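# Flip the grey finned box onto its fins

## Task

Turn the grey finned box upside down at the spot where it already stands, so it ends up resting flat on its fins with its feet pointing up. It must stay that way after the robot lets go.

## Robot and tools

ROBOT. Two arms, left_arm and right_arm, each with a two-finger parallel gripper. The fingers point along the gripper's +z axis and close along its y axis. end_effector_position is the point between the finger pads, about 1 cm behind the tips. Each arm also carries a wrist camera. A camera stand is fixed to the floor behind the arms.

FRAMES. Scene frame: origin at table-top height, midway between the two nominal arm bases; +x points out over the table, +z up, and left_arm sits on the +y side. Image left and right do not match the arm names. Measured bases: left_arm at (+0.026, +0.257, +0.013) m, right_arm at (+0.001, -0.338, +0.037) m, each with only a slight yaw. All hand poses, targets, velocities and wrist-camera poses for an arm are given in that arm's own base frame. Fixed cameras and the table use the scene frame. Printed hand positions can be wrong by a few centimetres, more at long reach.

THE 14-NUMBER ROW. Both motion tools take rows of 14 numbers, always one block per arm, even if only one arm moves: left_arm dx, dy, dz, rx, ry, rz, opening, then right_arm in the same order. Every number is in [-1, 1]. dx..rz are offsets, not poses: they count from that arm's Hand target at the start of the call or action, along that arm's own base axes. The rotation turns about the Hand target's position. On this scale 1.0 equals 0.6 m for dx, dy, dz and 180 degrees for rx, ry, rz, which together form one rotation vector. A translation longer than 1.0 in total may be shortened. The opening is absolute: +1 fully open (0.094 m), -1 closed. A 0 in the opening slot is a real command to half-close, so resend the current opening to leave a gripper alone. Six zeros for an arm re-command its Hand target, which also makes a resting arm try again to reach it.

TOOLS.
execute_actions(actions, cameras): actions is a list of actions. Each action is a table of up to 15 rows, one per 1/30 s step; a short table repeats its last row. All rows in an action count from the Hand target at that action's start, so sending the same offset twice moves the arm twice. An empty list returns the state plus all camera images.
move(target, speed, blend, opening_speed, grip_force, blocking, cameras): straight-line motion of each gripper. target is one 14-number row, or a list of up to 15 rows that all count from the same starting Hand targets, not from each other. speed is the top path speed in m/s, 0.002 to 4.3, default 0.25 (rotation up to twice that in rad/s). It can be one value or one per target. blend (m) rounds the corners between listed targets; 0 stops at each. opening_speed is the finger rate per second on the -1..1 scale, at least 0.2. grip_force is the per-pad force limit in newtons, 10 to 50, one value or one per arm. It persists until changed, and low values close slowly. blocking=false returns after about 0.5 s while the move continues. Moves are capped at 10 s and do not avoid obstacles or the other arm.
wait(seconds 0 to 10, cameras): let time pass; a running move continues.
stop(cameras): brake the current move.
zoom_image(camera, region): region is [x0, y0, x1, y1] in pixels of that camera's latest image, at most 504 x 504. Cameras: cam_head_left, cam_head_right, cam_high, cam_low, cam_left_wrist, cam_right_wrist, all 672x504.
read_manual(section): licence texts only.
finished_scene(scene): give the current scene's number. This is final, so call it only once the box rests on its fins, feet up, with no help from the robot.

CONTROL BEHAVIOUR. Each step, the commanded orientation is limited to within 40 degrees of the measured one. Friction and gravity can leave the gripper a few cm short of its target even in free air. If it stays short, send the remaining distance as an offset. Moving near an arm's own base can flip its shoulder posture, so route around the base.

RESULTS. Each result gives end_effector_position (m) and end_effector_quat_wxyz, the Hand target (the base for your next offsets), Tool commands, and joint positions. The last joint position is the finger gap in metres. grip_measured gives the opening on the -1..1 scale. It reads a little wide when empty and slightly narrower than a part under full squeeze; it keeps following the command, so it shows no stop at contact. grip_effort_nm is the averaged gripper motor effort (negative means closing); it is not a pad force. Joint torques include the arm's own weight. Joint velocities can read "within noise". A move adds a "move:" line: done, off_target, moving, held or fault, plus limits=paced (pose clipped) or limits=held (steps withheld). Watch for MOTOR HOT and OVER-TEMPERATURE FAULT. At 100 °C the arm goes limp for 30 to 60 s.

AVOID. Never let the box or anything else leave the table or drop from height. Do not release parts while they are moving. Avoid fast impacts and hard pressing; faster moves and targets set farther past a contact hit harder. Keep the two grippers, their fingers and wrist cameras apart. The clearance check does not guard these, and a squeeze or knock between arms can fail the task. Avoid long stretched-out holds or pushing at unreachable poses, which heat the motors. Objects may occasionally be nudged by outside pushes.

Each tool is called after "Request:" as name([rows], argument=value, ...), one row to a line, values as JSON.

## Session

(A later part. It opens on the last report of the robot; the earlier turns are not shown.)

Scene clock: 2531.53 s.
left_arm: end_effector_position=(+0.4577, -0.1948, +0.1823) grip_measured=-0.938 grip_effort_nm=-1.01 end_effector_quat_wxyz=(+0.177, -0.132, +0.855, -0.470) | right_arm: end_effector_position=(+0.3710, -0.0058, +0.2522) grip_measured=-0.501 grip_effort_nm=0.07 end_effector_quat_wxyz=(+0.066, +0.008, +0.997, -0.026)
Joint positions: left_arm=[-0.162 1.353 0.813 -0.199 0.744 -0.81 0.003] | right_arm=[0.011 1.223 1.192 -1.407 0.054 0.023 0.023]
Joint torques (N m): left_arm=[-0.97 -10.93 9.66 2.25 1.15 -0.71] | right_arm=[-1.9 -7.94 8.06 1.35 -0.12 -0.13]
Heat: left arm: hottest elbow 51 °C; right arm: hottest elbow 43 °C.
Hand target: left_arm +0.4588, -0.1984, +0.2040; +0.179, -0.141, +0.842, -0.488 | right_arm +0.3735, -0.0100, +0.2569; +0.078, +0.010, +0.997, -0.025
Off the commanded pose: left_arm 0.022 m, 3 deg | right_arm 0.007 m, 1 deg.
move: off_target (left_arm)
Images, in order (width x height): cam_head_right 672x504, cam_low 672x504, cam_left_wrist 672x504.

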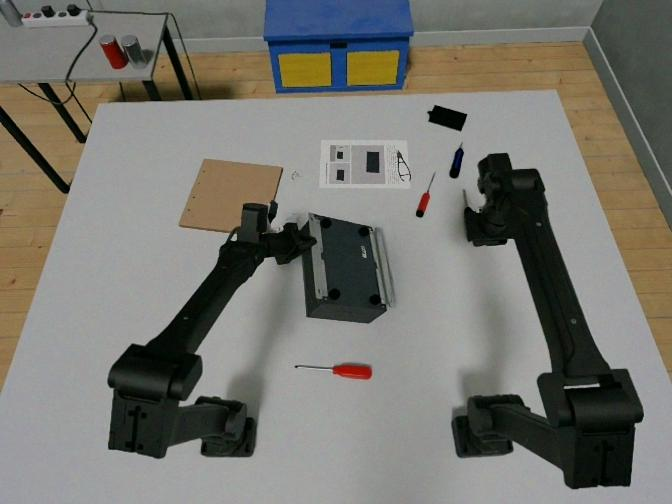

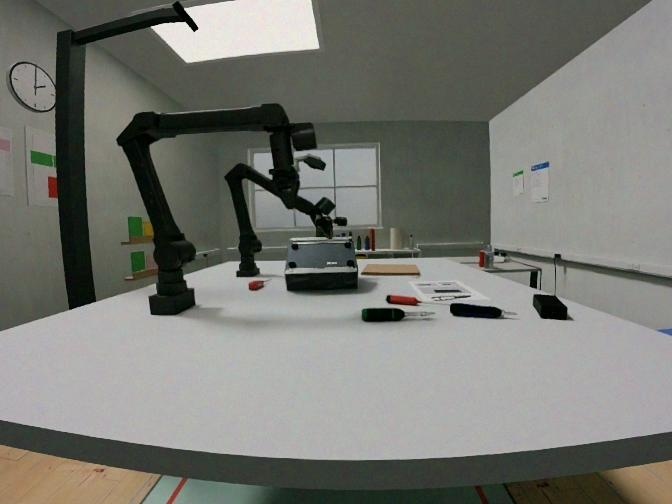

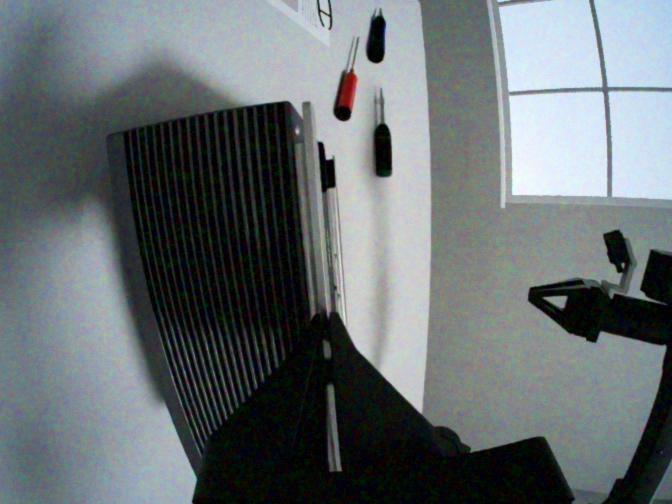

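Request:
move(target=[-0.0086, 0.0715, -0.0467, -0.0772, -0.0095, 0, -1, 0, 0, 0, 0, 0, 0, -0.5], speed=0.025, cameras=["cam_low","cam_left_wrist","cam_head_right"])

Request:
zoom_image(camera="cam_low", region=[240, 170, 400, 310])

Scene clock: 2546.23 s.
left_arm: end_effector_position=(+0.4479, -0.1553, +0.1495) grip_measured=-0.938 grip_effort_nm=-1.01 end_effector_quat_wxyz=(+0.174, -0.150, +0.793, -0.565) | right_arm: end_effector_position=(+0.3710, -0.0058, +0.2522) grip_measured=-0.501 grip_effort_nm=0.07 end_effector_quat_wxyz=(+0.066, +0.008, +0.997, -0.026)
Joint positions: left_arm=[-0.022 1.442 0.648 0.217 0.984 -0.963 0.003] | right_arm=[0.011 1.223 1.192 -1.407 0.054 0.023 0.023]
Joint torques (N m): left_arm=[-0.03 -10.52 9.11 3.04 1.87 -0.9] | right_arm=[-2.02 -8.59 8.25 1.09 -0.08 -0.14]
Heat: left arm: hottest elbow 51 °C; right arm: hottest elbow 43 °C.
Hand target: left_arm +0.4537, -0.1554, +0.1760; +0.173, -0.154, +0.774, -0.589 | right_arm +0.3735, -0.0100, +0.2569; +0.078, +0.010, +0.997, -0.025
Off the commanded pose: left_arm 0.027 m, 4 deg | right_arm 0.007 m, 1 deg.
move: off_target (left_arm)
Images, in order (width x height): cam_head_right 672x504, cam_low 672x504, cam_left_wrist 672x504.

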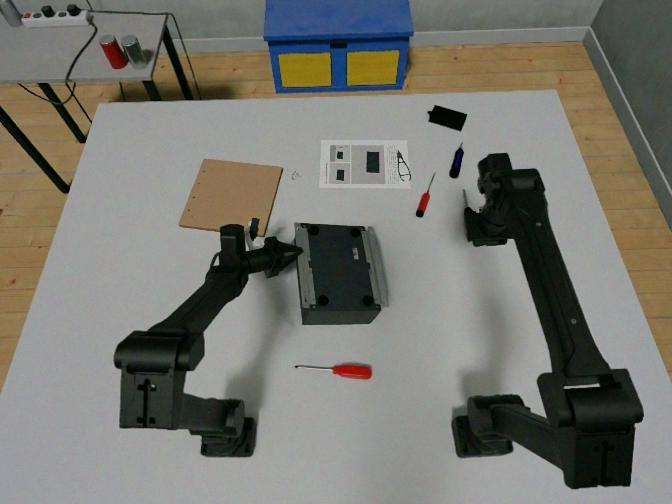

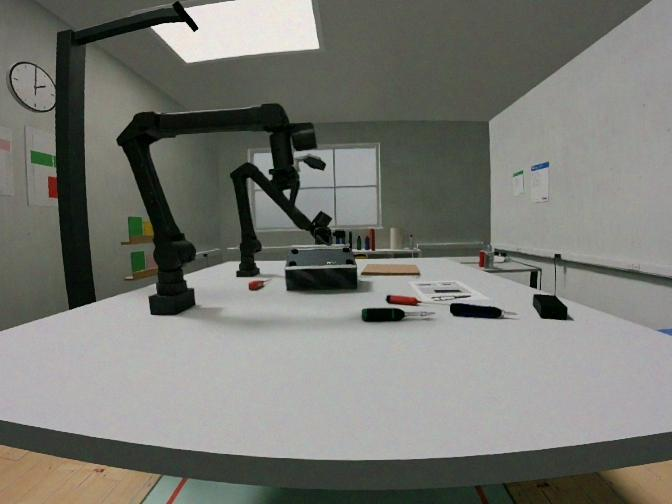

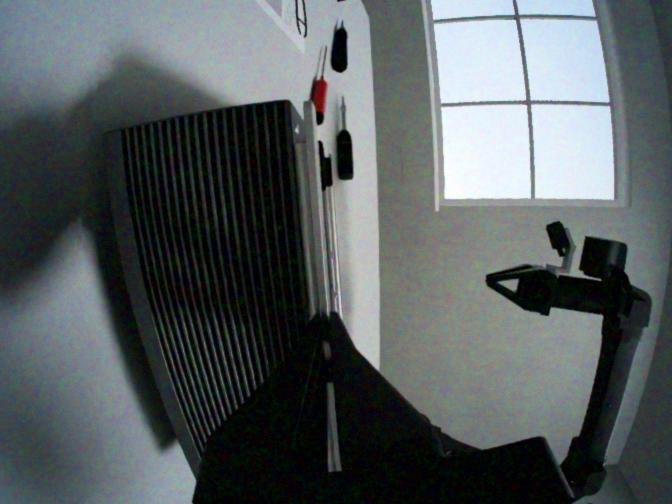

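Scaled by 3.150.

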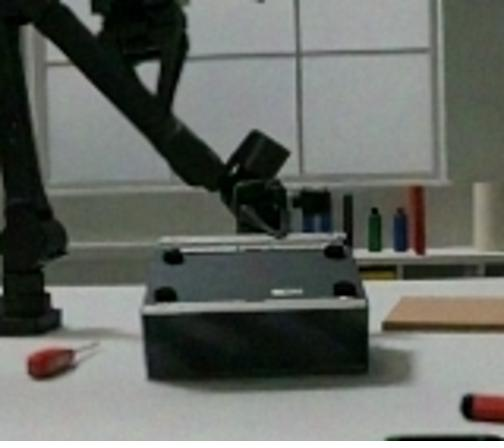

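Request:
move(target=[-0.0031, 0.0248, -0.0283, -0.0386, -0.00474, 0, -1, 0, 0, 0, 0, 0, 0, -0.5], speed=0.02)

Request:
move(target=[-0.0025, 0.0200, -0.0283, -0.0331, -0.00406, 0, -1, 0, 0, 0, 0, 0, 0, -0.5], speed=0.02, cameras=["cam_low","cam_left_wrist","cam_head_right"])

Request:
zoom_image(camera="cam_low", region=[270, 220, 400, 310])

Scene clock: 2560.83 s.
left_arm: end_effector_position=(+0.4450, -0.1415, +0.1320) grip_measured=-0.938 grip_effort_nm=-1.01 end_effector_quat_wxyz=(+0.173, -0.156, +0.756, -0.611) | right_arm: end_effector_position=(+0.3710, -0.0058, +0.2522) grip_measured=-0.501 grip_effort_nm=0.07 end_effector_quat_wxyz=(+0.066, +0.008, +0.997, -0.026)
Joint positions: left_arm=[0.029 1.55 0.584 0.541 1.083 -1.119 0.003] | right_arm=[0.011 1.223 1.192 -1.407 0.054 0.023 0.023]
Joint torques (N m): left_arm=[-0.26 -10.93 8.09 3.25 1.7 -1.12] | right_arm=[-2.02 -8.76 8.17 1.29 -0.12 -0.12]
Heat: left arm: hottest elbow 50 °C; right arm: hottest elbow 43 °C.
Hand target: left_arm +0.4518, -0.1405, +0.1592; +0.169, -0.160, +0.736, -0.636 | right_arm +0.3735, -0.0100, +0.2569; +0.078, +0.010, +0.997, -0.025
Off the commanded pose: left_arm 0.028 m, 4 deg | right_arm 0.007 m, 1 deg.
move: off_target (left_arm)

Scene clock: 2564.40 s.
left_arm: end_effector_position=(+0.4425, -0.1304, +0.1151) grip_measured=-0.938 grip_effort_nm=-1.01 end_effector_quat_wxyz=(+0.169, -0.163, +0.722, -0.650) | right_arm: end_effector_position=(+0.3710, -0.0058, +0.2522) grip_measured=-0.501 grip_effort_nm=0.07 end_effector_quat_wxyz=(+0.066, +0.008, +0.997, -0.026)
Joint positions: left_arm=[0.066 1.693 0.545 0.909 1.151 -1.32 0.003] | right_arm=[0.011 1.223 1.192 -1.407 0.054 0.023 0.023]
Joint torques (N m): left_arm=[-0.09 -11.93 6.84 3.74 1.24 -1.22] | right_arm=[-1.85 -8.06 8.06 1.28 -0.11 -0.16]
Heat: left arm: hottest elbow 50 °C; right arm: hottest elbow 43 °C.
Hand target: left_arm +0.4502, -0.1285, +0.1420; +0.165, -0.165, +0.701, -0.674 | right_arm +0.3735, -0.0100, +0.2569; +0.078, +0.010, +0.997, -0.025
Off the commanded pose: left_arm 0.028 m, 4 deg | right_arm 0.007 m, 1 deg.
move: off_target (left_arm)
Images, in order (width x height): cam_head_right 672x504, cam_low 672x504, cam_left_wrist 672x504.

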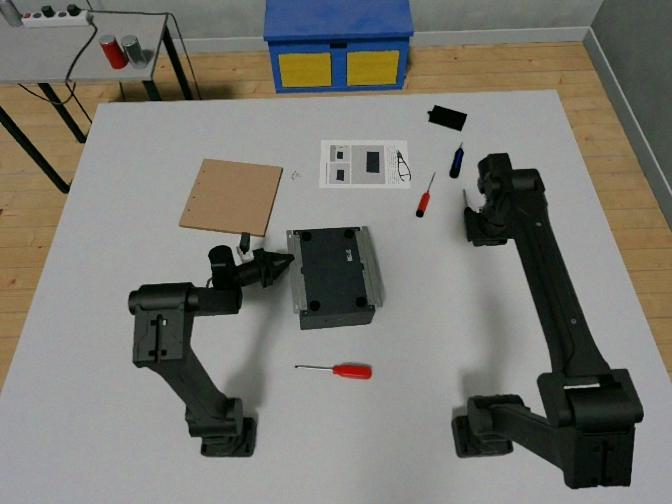

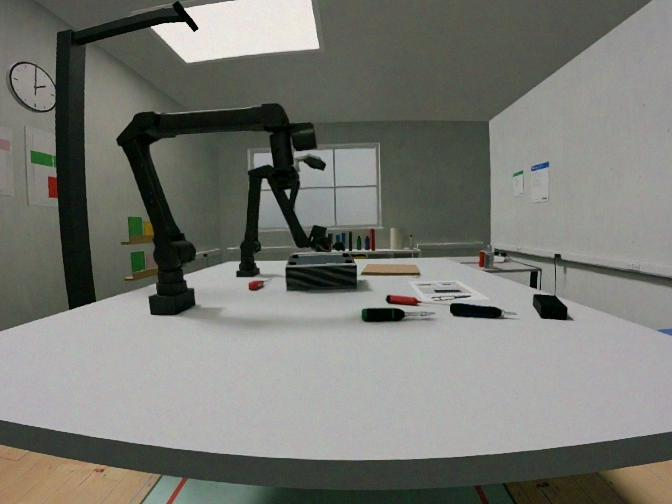

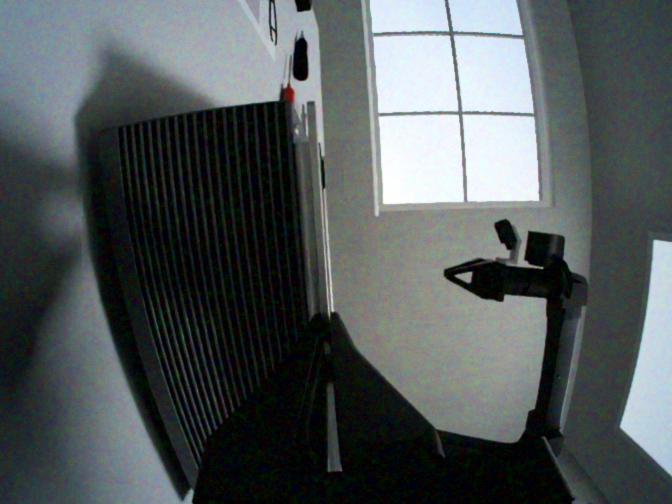

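Scaled by 3.877.

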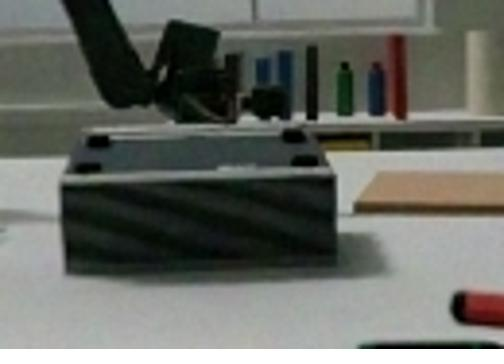

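Request:
move(target=[-0.0016, 0.0132, -0.0208, -0.0221, -0.00271, 0, -1, 0, 0, 0, 0, 0, 0, -0.5], speed=0.015, cameras=["cam_low"])

Request:
zoom_image(camera="cam_low", region=[270, 220, 400, 310])

Scene clock: 2574.70 s.
left_arm: end_effector_position=(+0.4411, -0.1236, +0.1032) grip_measured=-0.938 grip_effort_nm=-1.01 end_effector_quat_wxyz=(+0.164, -0.167, +0.698, -0.677) | right_arm: end_effector_position=(+0.3710, -0.0058, +0.2522) grip_measured=-0.501 grip_effort_nm=0.07 end_effector_quat_wxyz=(+0.066, +0.008, +0.997, -0.026)
Joint positions: left_arm=[0.087 1.821 0.536 1.207 1.184 -1.495 0.003] | right_arm=[0.011 1.223 1.192 -1.407 0.054 0.023 0.023]
Joint torques (N m): left_arm=[-0.15 -12.69 5.65 3.92 0.7 -1.27] | right_arm=[-0.97 -8.06 8.09 1.42 -0.11 -0.14]
Heat: left arm: hottest elbow 50 °C; right arm: hottest elbow 43 °C.
Hand target: left_arm +0.4494, -0.1205, +0.1296; +0.162, -0.167, +0.676, -0.699 | right_arm +0.3735, -0.0100, +0.2569; +0.078, +0.010, +0.997, -0.025
Off the commanded pose: left_arm 0.028 m, 3 deg | right_arm 0.007 m, 1 deg.
move: off_target (left_arm)
Images, in order (width x height): cam_low 672x504.

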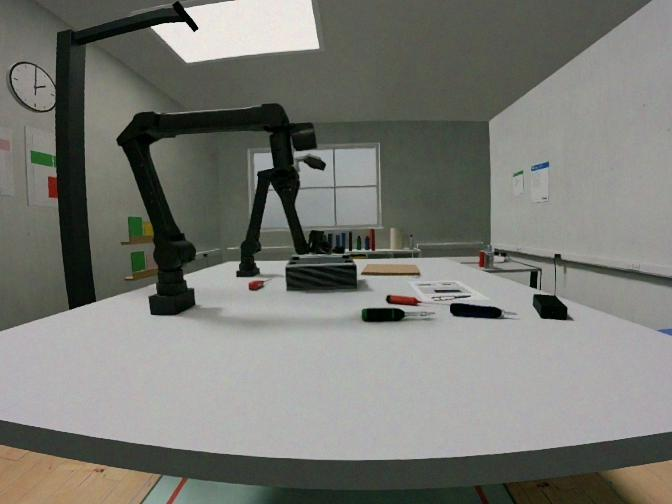

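Scaled by 3.877.

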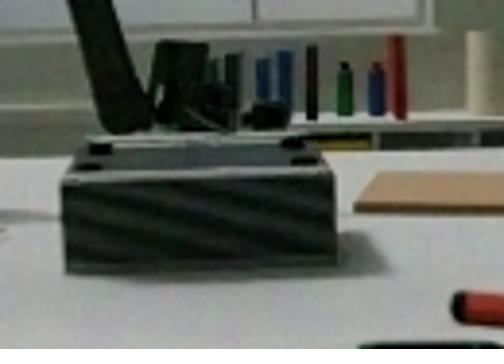

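Request:
move(target=[-0.0006, 0.005, -0.0175, 0, 0, 0, -1, 0, 0, 0, 0, 0, 0, -0.5], speed=0.015, cameras=["cam_low"])

Request:
zoom_image(camera="cam_low", region=[270, 220, 400, 310])

Scene clock: 2583.40 s.
left_arm: end_effector_position=(+0.4403, -0.1206, +0.0970) grip_measured=-0.938 grip_effort_nm=-1.01 end_effector_quat_wxyz=(+0.167, -0.165, +0.695, -0.680) | right_arm: end_effector_position=(+0.3710, -0.0058, +0.2522) grip_measured=-0.501 grip_effort_nm=0.07 end_effector_quat_wxyz=(+0.066, +0.008, +0.997, -0.026)
Joint positions: left_arm=[0.096 1.857 0.536 1.267 1.193 -1.513 0.003] | right_arm=[0.011 1.223 1.192 -1.407 0.054 0.023 0.023]
Joint torques (N m): left_arm=[-0.15 -12.16 5.46 3.69 0.62 -1.13] | right_arm=[-1.61 -7.94 8.16 1.21 -0.12 -0.15]
Heat: left arm: hottest elbow 49 °C; right arm: hottest elbow 43 °C.
Hand target: left_arm +0.4490, -0.1176, +0.1191; +0.162, -0.167, +0.676, -0.699 | right_arm +0.3735, -0.0100, +0.2569; +0.078, +0.010, +0.997, -0.025
Off the commanded pose: left_arm 0.024 m, 3 deg | right_arm 0.007 m, 1 deg.
move: off_target (left_arm)
Images, in order (width x height): cam_low 672x504.

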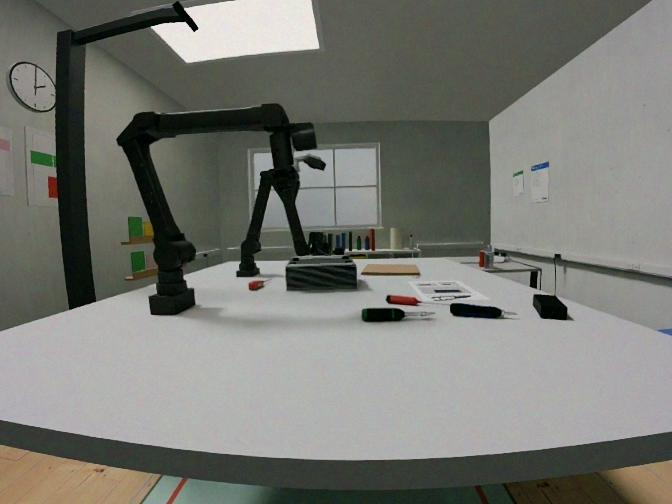

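Scaled by 3.877.

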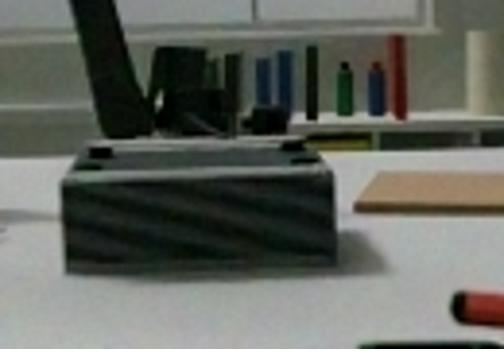

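Request:
move(target=[-0.0002, 0.0015, -0.0167, 0, 0, 0, -1, 0, 0, 0, 0, 0, 0, -0.5], speed=0.015, cameras=["cam_low"])

Request:
zoom_image(camera="cam_low", region=[270, 220, 400, 310])

Scene clock: 2587.83 s.
left_arm: end_effector_position=(+0.4396, -0.1180, +0.0915) grip_measured=-0.938 grip_effort_nm=-1.01 end_effector_quat_wxyz=(+0.169, -0.165, +0.692, -0.682) | right_arm: end_effector_position=(+0.3710, -0.0058, +0.2522) grip_measured=-0.501 grip_effort_nm=0.07 end_effector_quat_wxyz=(+0.066, +0.008, +0.997, -0.026)
Joint positions: left_arm=[0.103 1.889 0.536 1.32 1.197 -1.531 0.003] | right_arm=[0.011 1.223 1.192 -1.407 0.054 0.023 0.023]
Joint torques (N m): left_arm=[-0.56 -11.75 5.38 3.47 0.49 -1.07] | right_arm=[-1.26 -7.77 8.14 1.16 -0.11 -0.13]
Heat: left arm: hottest elbow 48 °C; right arm: hottest elbow 43 °C.
Hand target: left_arm +0.4489, -0.1167, +0.1091; +0.162, -0.167, +0.676, -0.699 | right_arm +0.3735, -0.0100, +0.2569; +0.078, +0.010, +0.997, -0.025
Off the commanded pose: left_arm 0.020 m, 3 deg | right_arm 0.007 m, 1 deg.
move: off_target (left_arm)
Images, in order (width x height): cam_low 672x504.

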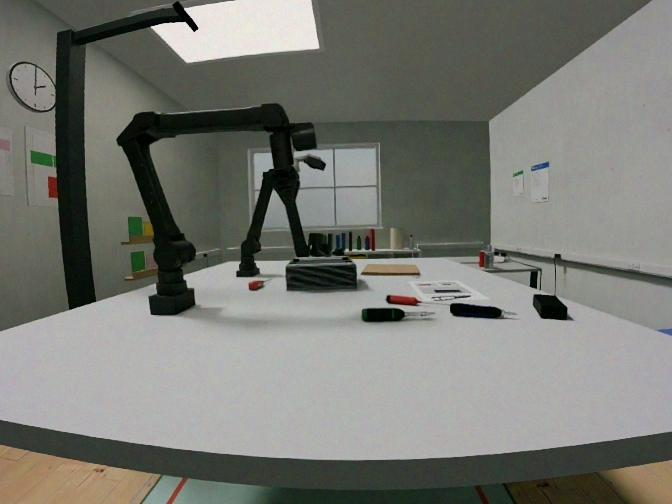

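Scaled by 3.877.

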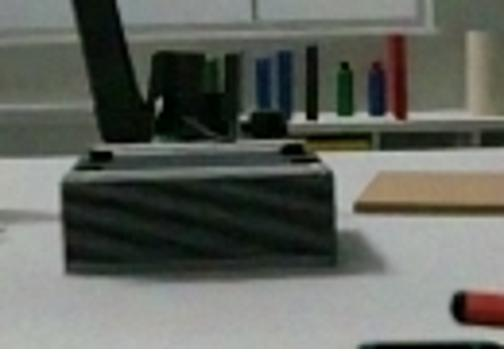

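Request:
move(target=[0, 0, -0.0167, 0, 0, 0, -1, 0, 0, 0, 0, 0, 0, -0.5], speed=0.015, cameras=["cam_low"])

Request:
zoom_image(camera="cam_low", region=[270, 220, 400, 310])

Scene clock: 2593.77 s.
left_arm: end_effector_position=(+0.4390, -0.1172, +0.0890) grip_measured=-0.938 grip_effort_nm=-1.01 end_effector_quat_wxyz=(+0.172, -0.163, +0.688, -0.686) | right_arm: end_effector_position=(+0.3710, -0.0058, +0.2522) grip_measured=-0.501 grip_effort_nm=0.07 end_effector_quat_wxyz=(+0.066, +0.008, +0.997, -0.026)
Joint positions: left_arm=[0.105 1.915 0.537 1.378 1.198 -1.558 0.003] | right_arm=[0.011 1.223 1.192 -1.407 0.054 0.023 0.023]
Joint torques (N m): left_arm=[-0.67 -10.34 5.37 2.97 0.35 -0.86] | right_arm=[-2.02 -7.77 8.16 1.25 -0.11 -0.18]
Heat: left arm: hottest elbow 48 °C; right arm: hottest elbow 43 °C.
Hand target: left_arm +0.4488, -0.1167, +0.0990; +0.162, -0.167, +0.676, -0.699 | right_arm +0.3735, -0.0100, +0.2569; +0.078, +0.010, +0.997, -0.025
Off the commanded pose: left_arm 0.014 m, 2 deg | right_arm 0.007 m, 1 deg.
move: off_target (left_arm)
Images, in order (width x height): cam_low 672x504.

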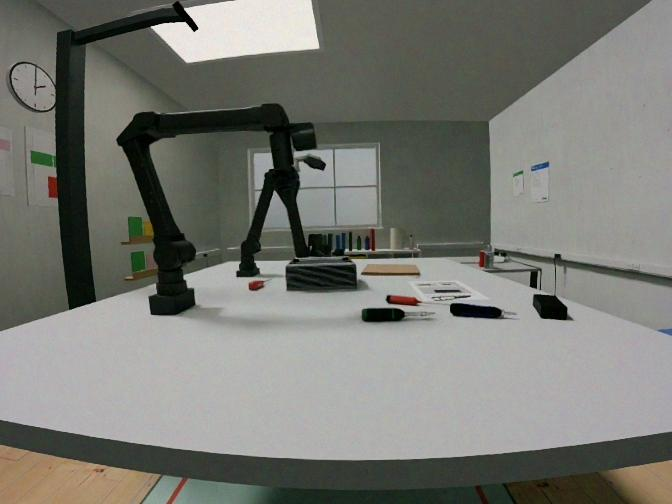

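Scaled by 3.877.

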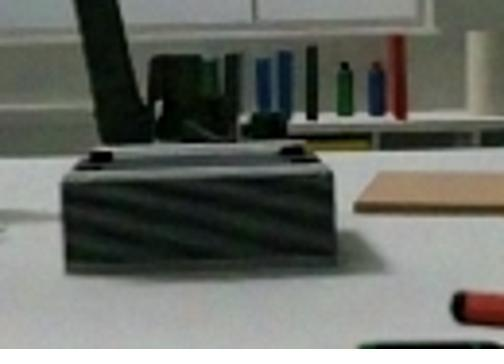

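Request:
move(target=[0, 0, -0.0125, 0, 0, 0, -1, 0, 0, 0, 0, 0, 0, -0.5], speed=0.015, cameras=["cam_low","cam_left_wrist"])

Request:
zoom_image(camera="cam_low", region=[270, 220, 400, 310])

Scene clock: 2600.73 s.
left_arm: end_effector_position=(+0.4389, -0.1172, +0.0887) grip_measured=-0.938 grip_effort_nm=-1.01 end_effector_quat_wxyz=(+0.174, -0.160, +0.685, -0.690) | right_arm: end_effector_position=(+0.3710, -0.0058, +0.2522) grip_measured=-0.501 grip_effort_nm=0.07 end_effector_quat_wxyz=(+0.066, +0.008, +0.997, -0.026)
Joint positions: left_arm=[0.105 1.933 0.54 1.425 1.199 -1.583 0.003] | right_arm=[0.011 1.223 1.192 -1.407 0.054 0.023 0.023]
Joint torques (N m): left_arm=[-0.73 -9.52 5.41 2.59 0.26 -0.74] | right_arm=[-1.96 -7.77 8.27 1.11 -0.15 -0.11]
Heat: left arm: hottest elbow 47 °C; right arm: hottest elbow 43 °C.
Hand target: left_arm +0.4488, -0.1167, +0.0915; +0.162, -0.167, +0.676, -0.699 | right_arm +0.3735, -0.0100, +0.2569; +0.078, +0.010, +0.997, -0.025
Off the commanded pose: left_arm 0.010 m, 2 deg | right_arm 0.007 m, 1 deg.
move: done
Images, in order (width x height): cam_low 672x504, cam_left_wrist 672x504.

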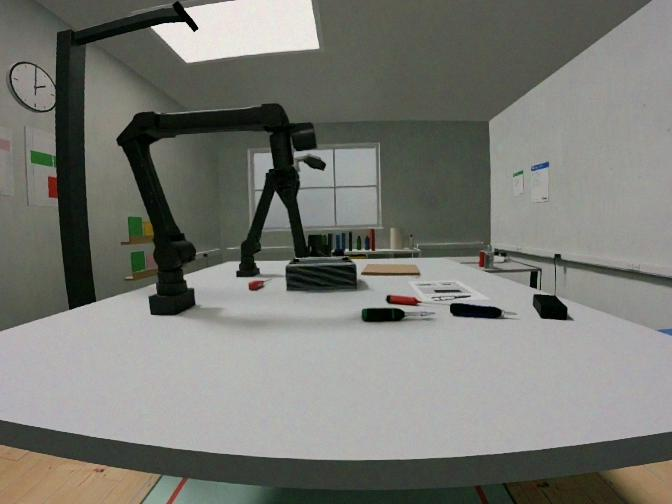

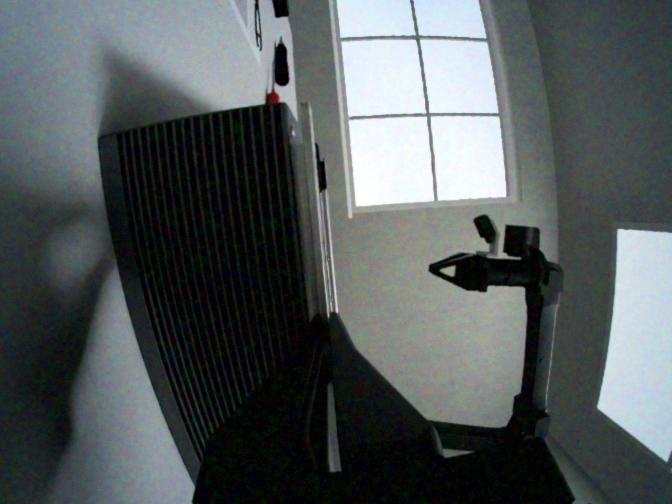

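Scaled by 3.877.

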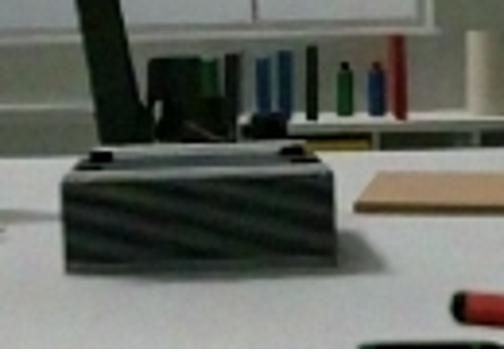

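Request:
move(target=[0, 0, 0, 0, 0, 0, -0.5, 0, 0, 0, 0, 0, 0, -0.5], opening_speed=0.3, cameras=["cam_low","cam_left_wrist"])

Request:
zoom_image(camera="cam_low", region=[270, 220, 400, 310])

Request:
zoom_image(camera="cam_left_wrist", region=[200, 200, 500, 460])

Scene clock: 2614.50 s.
left_arm: end_effector_position=(+0.4433, -0.1164, +0.0942) grip_measured=-0.504 grip_effort_nm=0.17 end_effector_quat_wxyz=(+0.163, -0.168, +0.678, -0.697) | right_arm: end_effector_position=(+0.3710, -0.0058, +0.2522) grip_measured=-0.501 grip_effort_nm=0.07 end_effector_quat_wxyz=(+0.066, +0.008, +0.997, -0.026)
Joint positions: left_arm=[0.107 1.935 0.554 1.449 1.204 -1.647 0.023] | right_arm=[0.011 1.223 1.192 -1.407 0.054 0.023 0.023]
Joint torques (N m): left_arm=[-0.85 -9.17 4.52 2.52 0.03 -0.24] | right_arm=[-1.26 -8.59 8.13 1.22 -0.13 -0.13]
Heat: left arm: hottest elbow 46 °C; right arm: hottest elbow 43 °C.
Hand target: left_arm +0.4489, -0.1167, +0.0916; +0.162, -0.167, +0.676, -0.699 | right_arm +0.3735, -0.0100, +0.2569; +0.078, +0.010, +0.997, -0.025
Off the commanded pose: left_arm 0.006 m, 0 deg | right_arm 0.007 m, 1 deg.
move: done
Images, in order (width x height): cam_low 672x504, cam_left_wrist 672x504.

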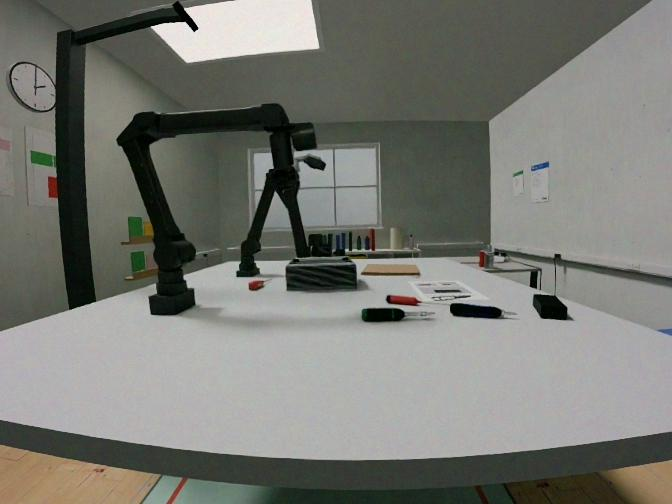

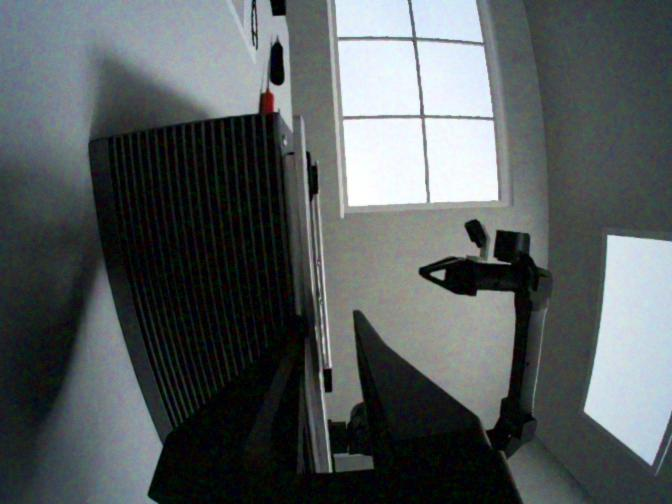

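Scaled by 3.877.

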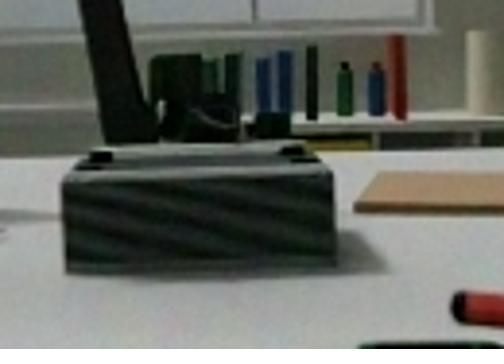

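Scaled by 1.680 from the camera's 672x504 image, which has a finer 960x720 frame.

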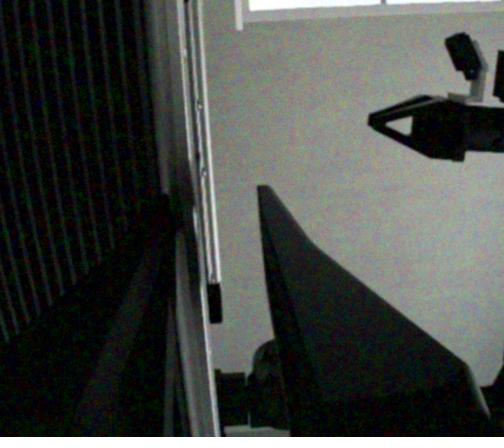

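Request:
move(target=[-0.054, 0.104, -0.004, 0, 0, 0, -0.5, 0, 0, 0, 0, 0, 0, -0.5], speed=0.04, cameras=["cam_low","cam_left_wrist","cam_head_right"])

Request:
zoom_image(camera="cam_low", region=[270, 220, 400, 310])

Scene clock: 2622.53 s.
left_arm: end_effector_position=(+0.4189, -0.0572, +0.0967) grip_measured=-0.503 grip_effort_nm=0.16 end_effector_quat_wxyz=(+0.169, -0.157, +0.679, -0.697) | right_arm: end_effector_position=(+0.3710, -0.0058, +0.2522) grip_measured=-0.501 grip_effort_nm=0.07 end_effector_quat_wxyz=(+0.066, +0.008, +0.997, -0.026)
Joint positions: left_arm=[0.282 1.944 0.527 1.569 1.386 -1.71 0.023] | right_arm=[0.011 1.223 1.192 -1.407 0.054 0.023 0.023]
Joint torques (N m): left_arm=[-0.09 -8.53 2.37 2.54 0.07 -0.24] | right_arm=[-1.14 -7.71 8.17 1.26 -0.1 -0.12]
Heat: left arm: hottest elbow 46 °C; right arm: hottest elbow 43 °C.
Hand target: left_arm +0.4164, -0.0543, +0.0891; +0.162, -0.167, +0.676, -0.699 | right_arm +0.3735, -0.0100, +0.2569; +0.078, +0.010, +0.997, -0.025
Off the commanded pose: left_arm 0.008 m, 1 deg | right_arm 0.007 m, 1 deg.
joint sent to its limit (left arm) — joint 4 (wrist pitch), upper limit. The joint targets still meet the commanded pose.
move: done
Images, in order (width x height): cam_head_right 672x504, cam_low 672x504, cam_left_wrist 672x504.

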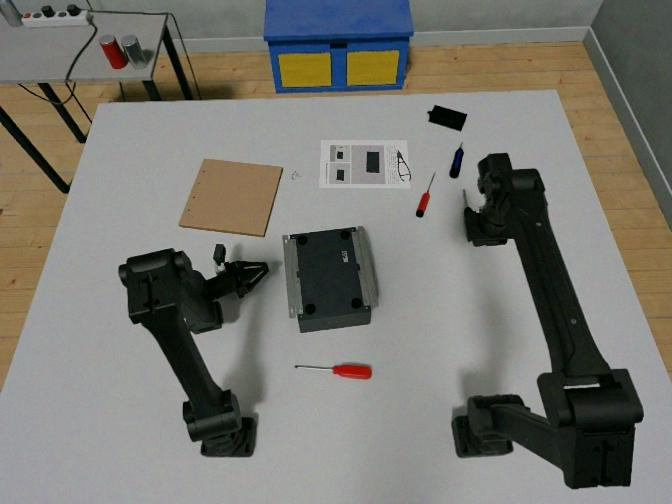

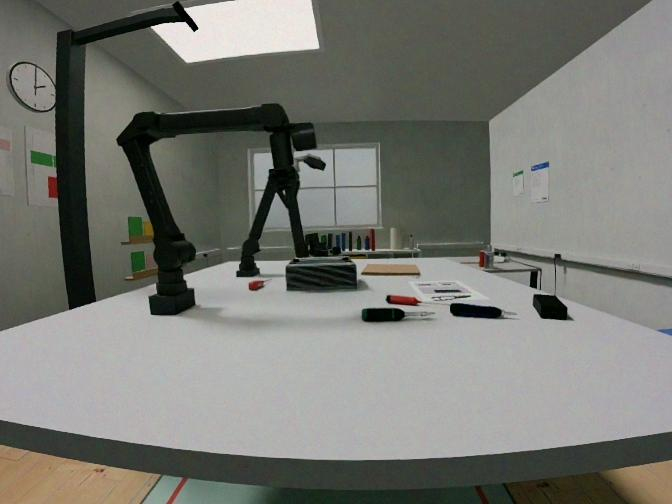

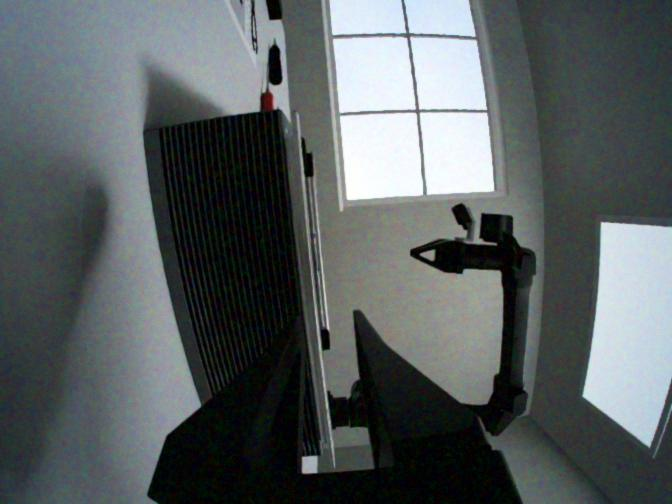

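Scaled by 3.877.

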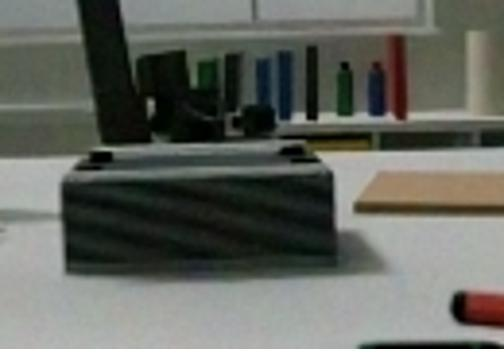

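Request:
zoom_image(camera="cam_head_right", region=[260, 200, 420, 350])

Request:
move(target=[-0.02, 0.09, 0.2, 0.09, 0.011, 0, -0.5, 0, 0, 0, 0, 0, 0, -0.5], speed=0.1, cameras=["all"])

Request:
zoom_image(camera="cam_low", region=[270, 230, 370, 310])

Request:
zoom_image(camera="cam_right_wrist", region=[150, 50, 500, 400])

Scaled by 3.150.

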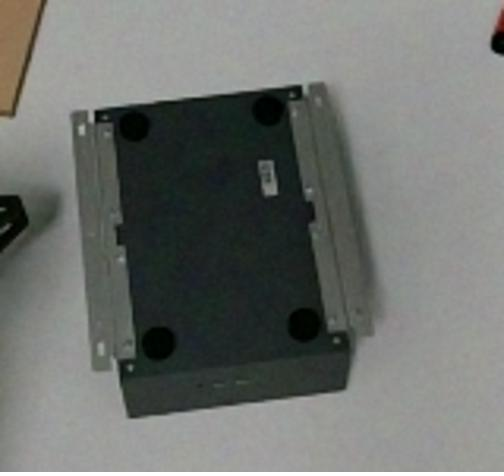

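Scene clock: 2636.50 s.
left_arm: end_effector_position=(+0.3922, -0.0048, +0.2025) grip_measured=-0.503 grip_effort_nm=0.16 end_effector_quat_wxyz=(+0.166, -0.164, +0.768, -0.597) | right_arm: end_effector_position=(+0.3710, -0.0058, +0.2522) grip_measured=-0.501 grip_effort_nm=0.07 end_effector_quat_wxyz=(+0.066, +0.008, +0.997, -0.026)
Joint positions: left_arm=[0.435 1.351 0.802 -0.825 1.331 -0.142 0.023] | right_arm=[0.011 1.223 1.192 -1.407 0.054 0.023 0.023]
Joint torques (N m): left_arm=[-1.08 -6.12 11.04 0.57 0.6 0.01] | right_arm=[-1.44 -8.35 8.09 1.29 -0.1 -0.12]
Heat: left arm: hottest elbow 46 °C; right arm: hottest elbow 43 °C.
Hand target: left_arm +0.4044, -0.0003, +0.2091; +0.172, -0.155, +0.771, -0.594 | right_arm +0.3735, -0.0100, +0.2569; +0.078, +0.010, +0.997, -0.025
Off the commanded pose: left_arm 0.015 m, 1 deg | right_arm 0.007 m, 1 deg.
move: off_target (left_arm)

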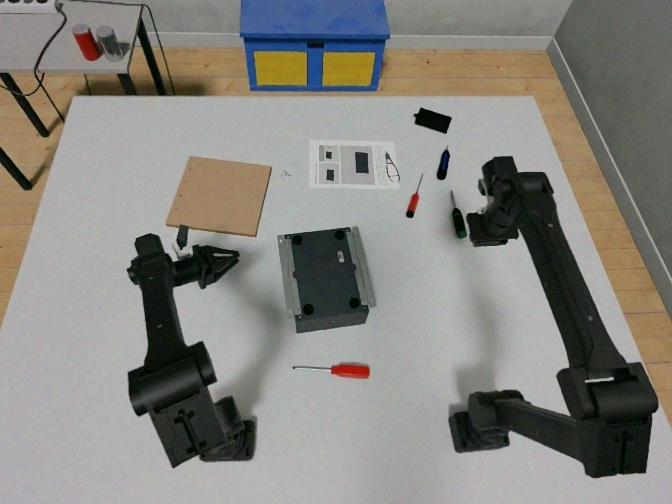

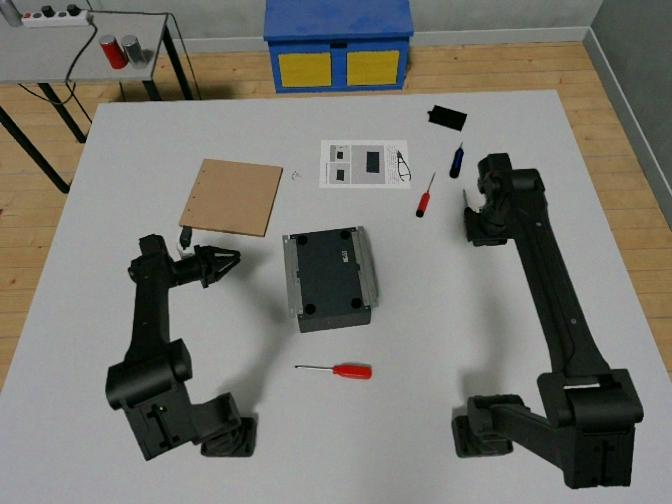

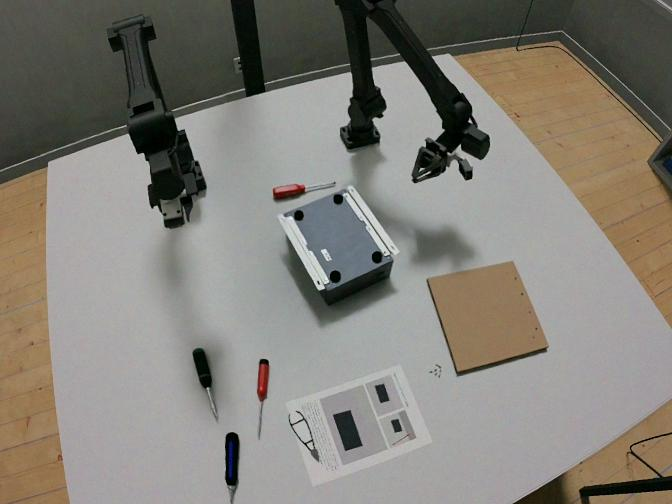

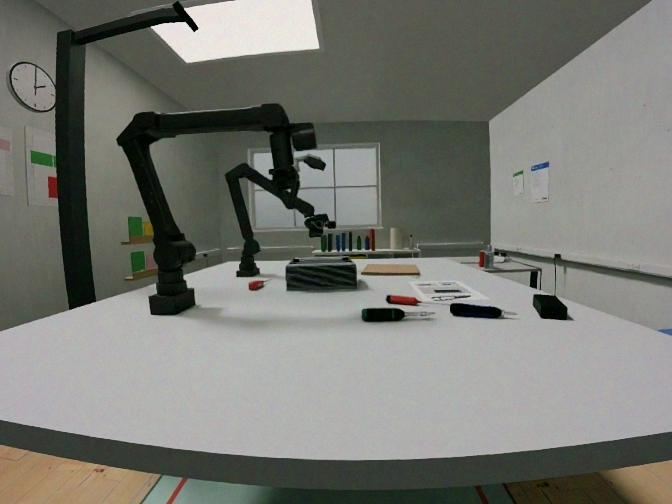

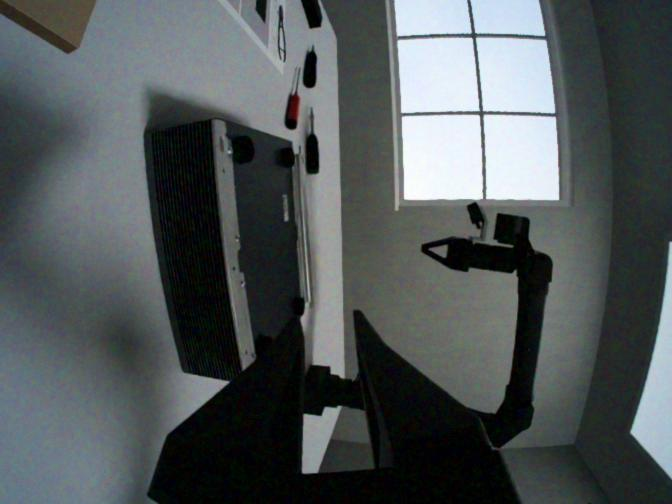

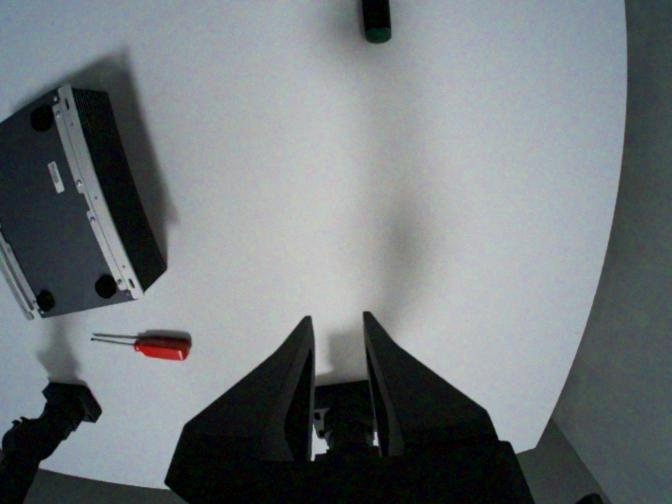

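Scaled by 5.040.

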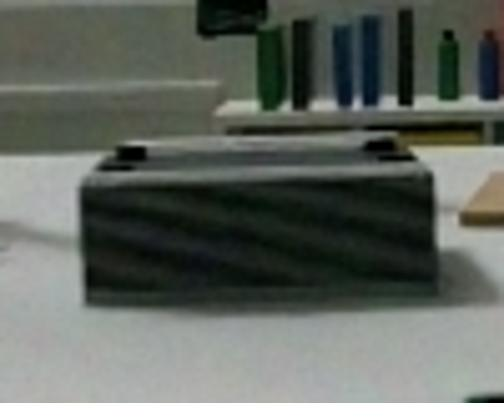

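Scaled by 1.440 from the camera's 672x504 image, which has a finer 960x720 frame.

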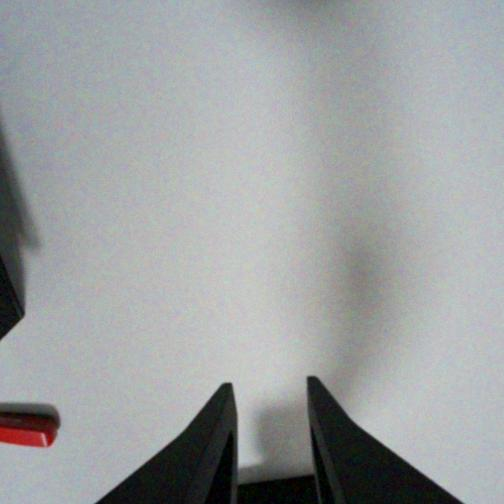

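Request:
finished_scene(scene=2)

The scene is finished: the task was done.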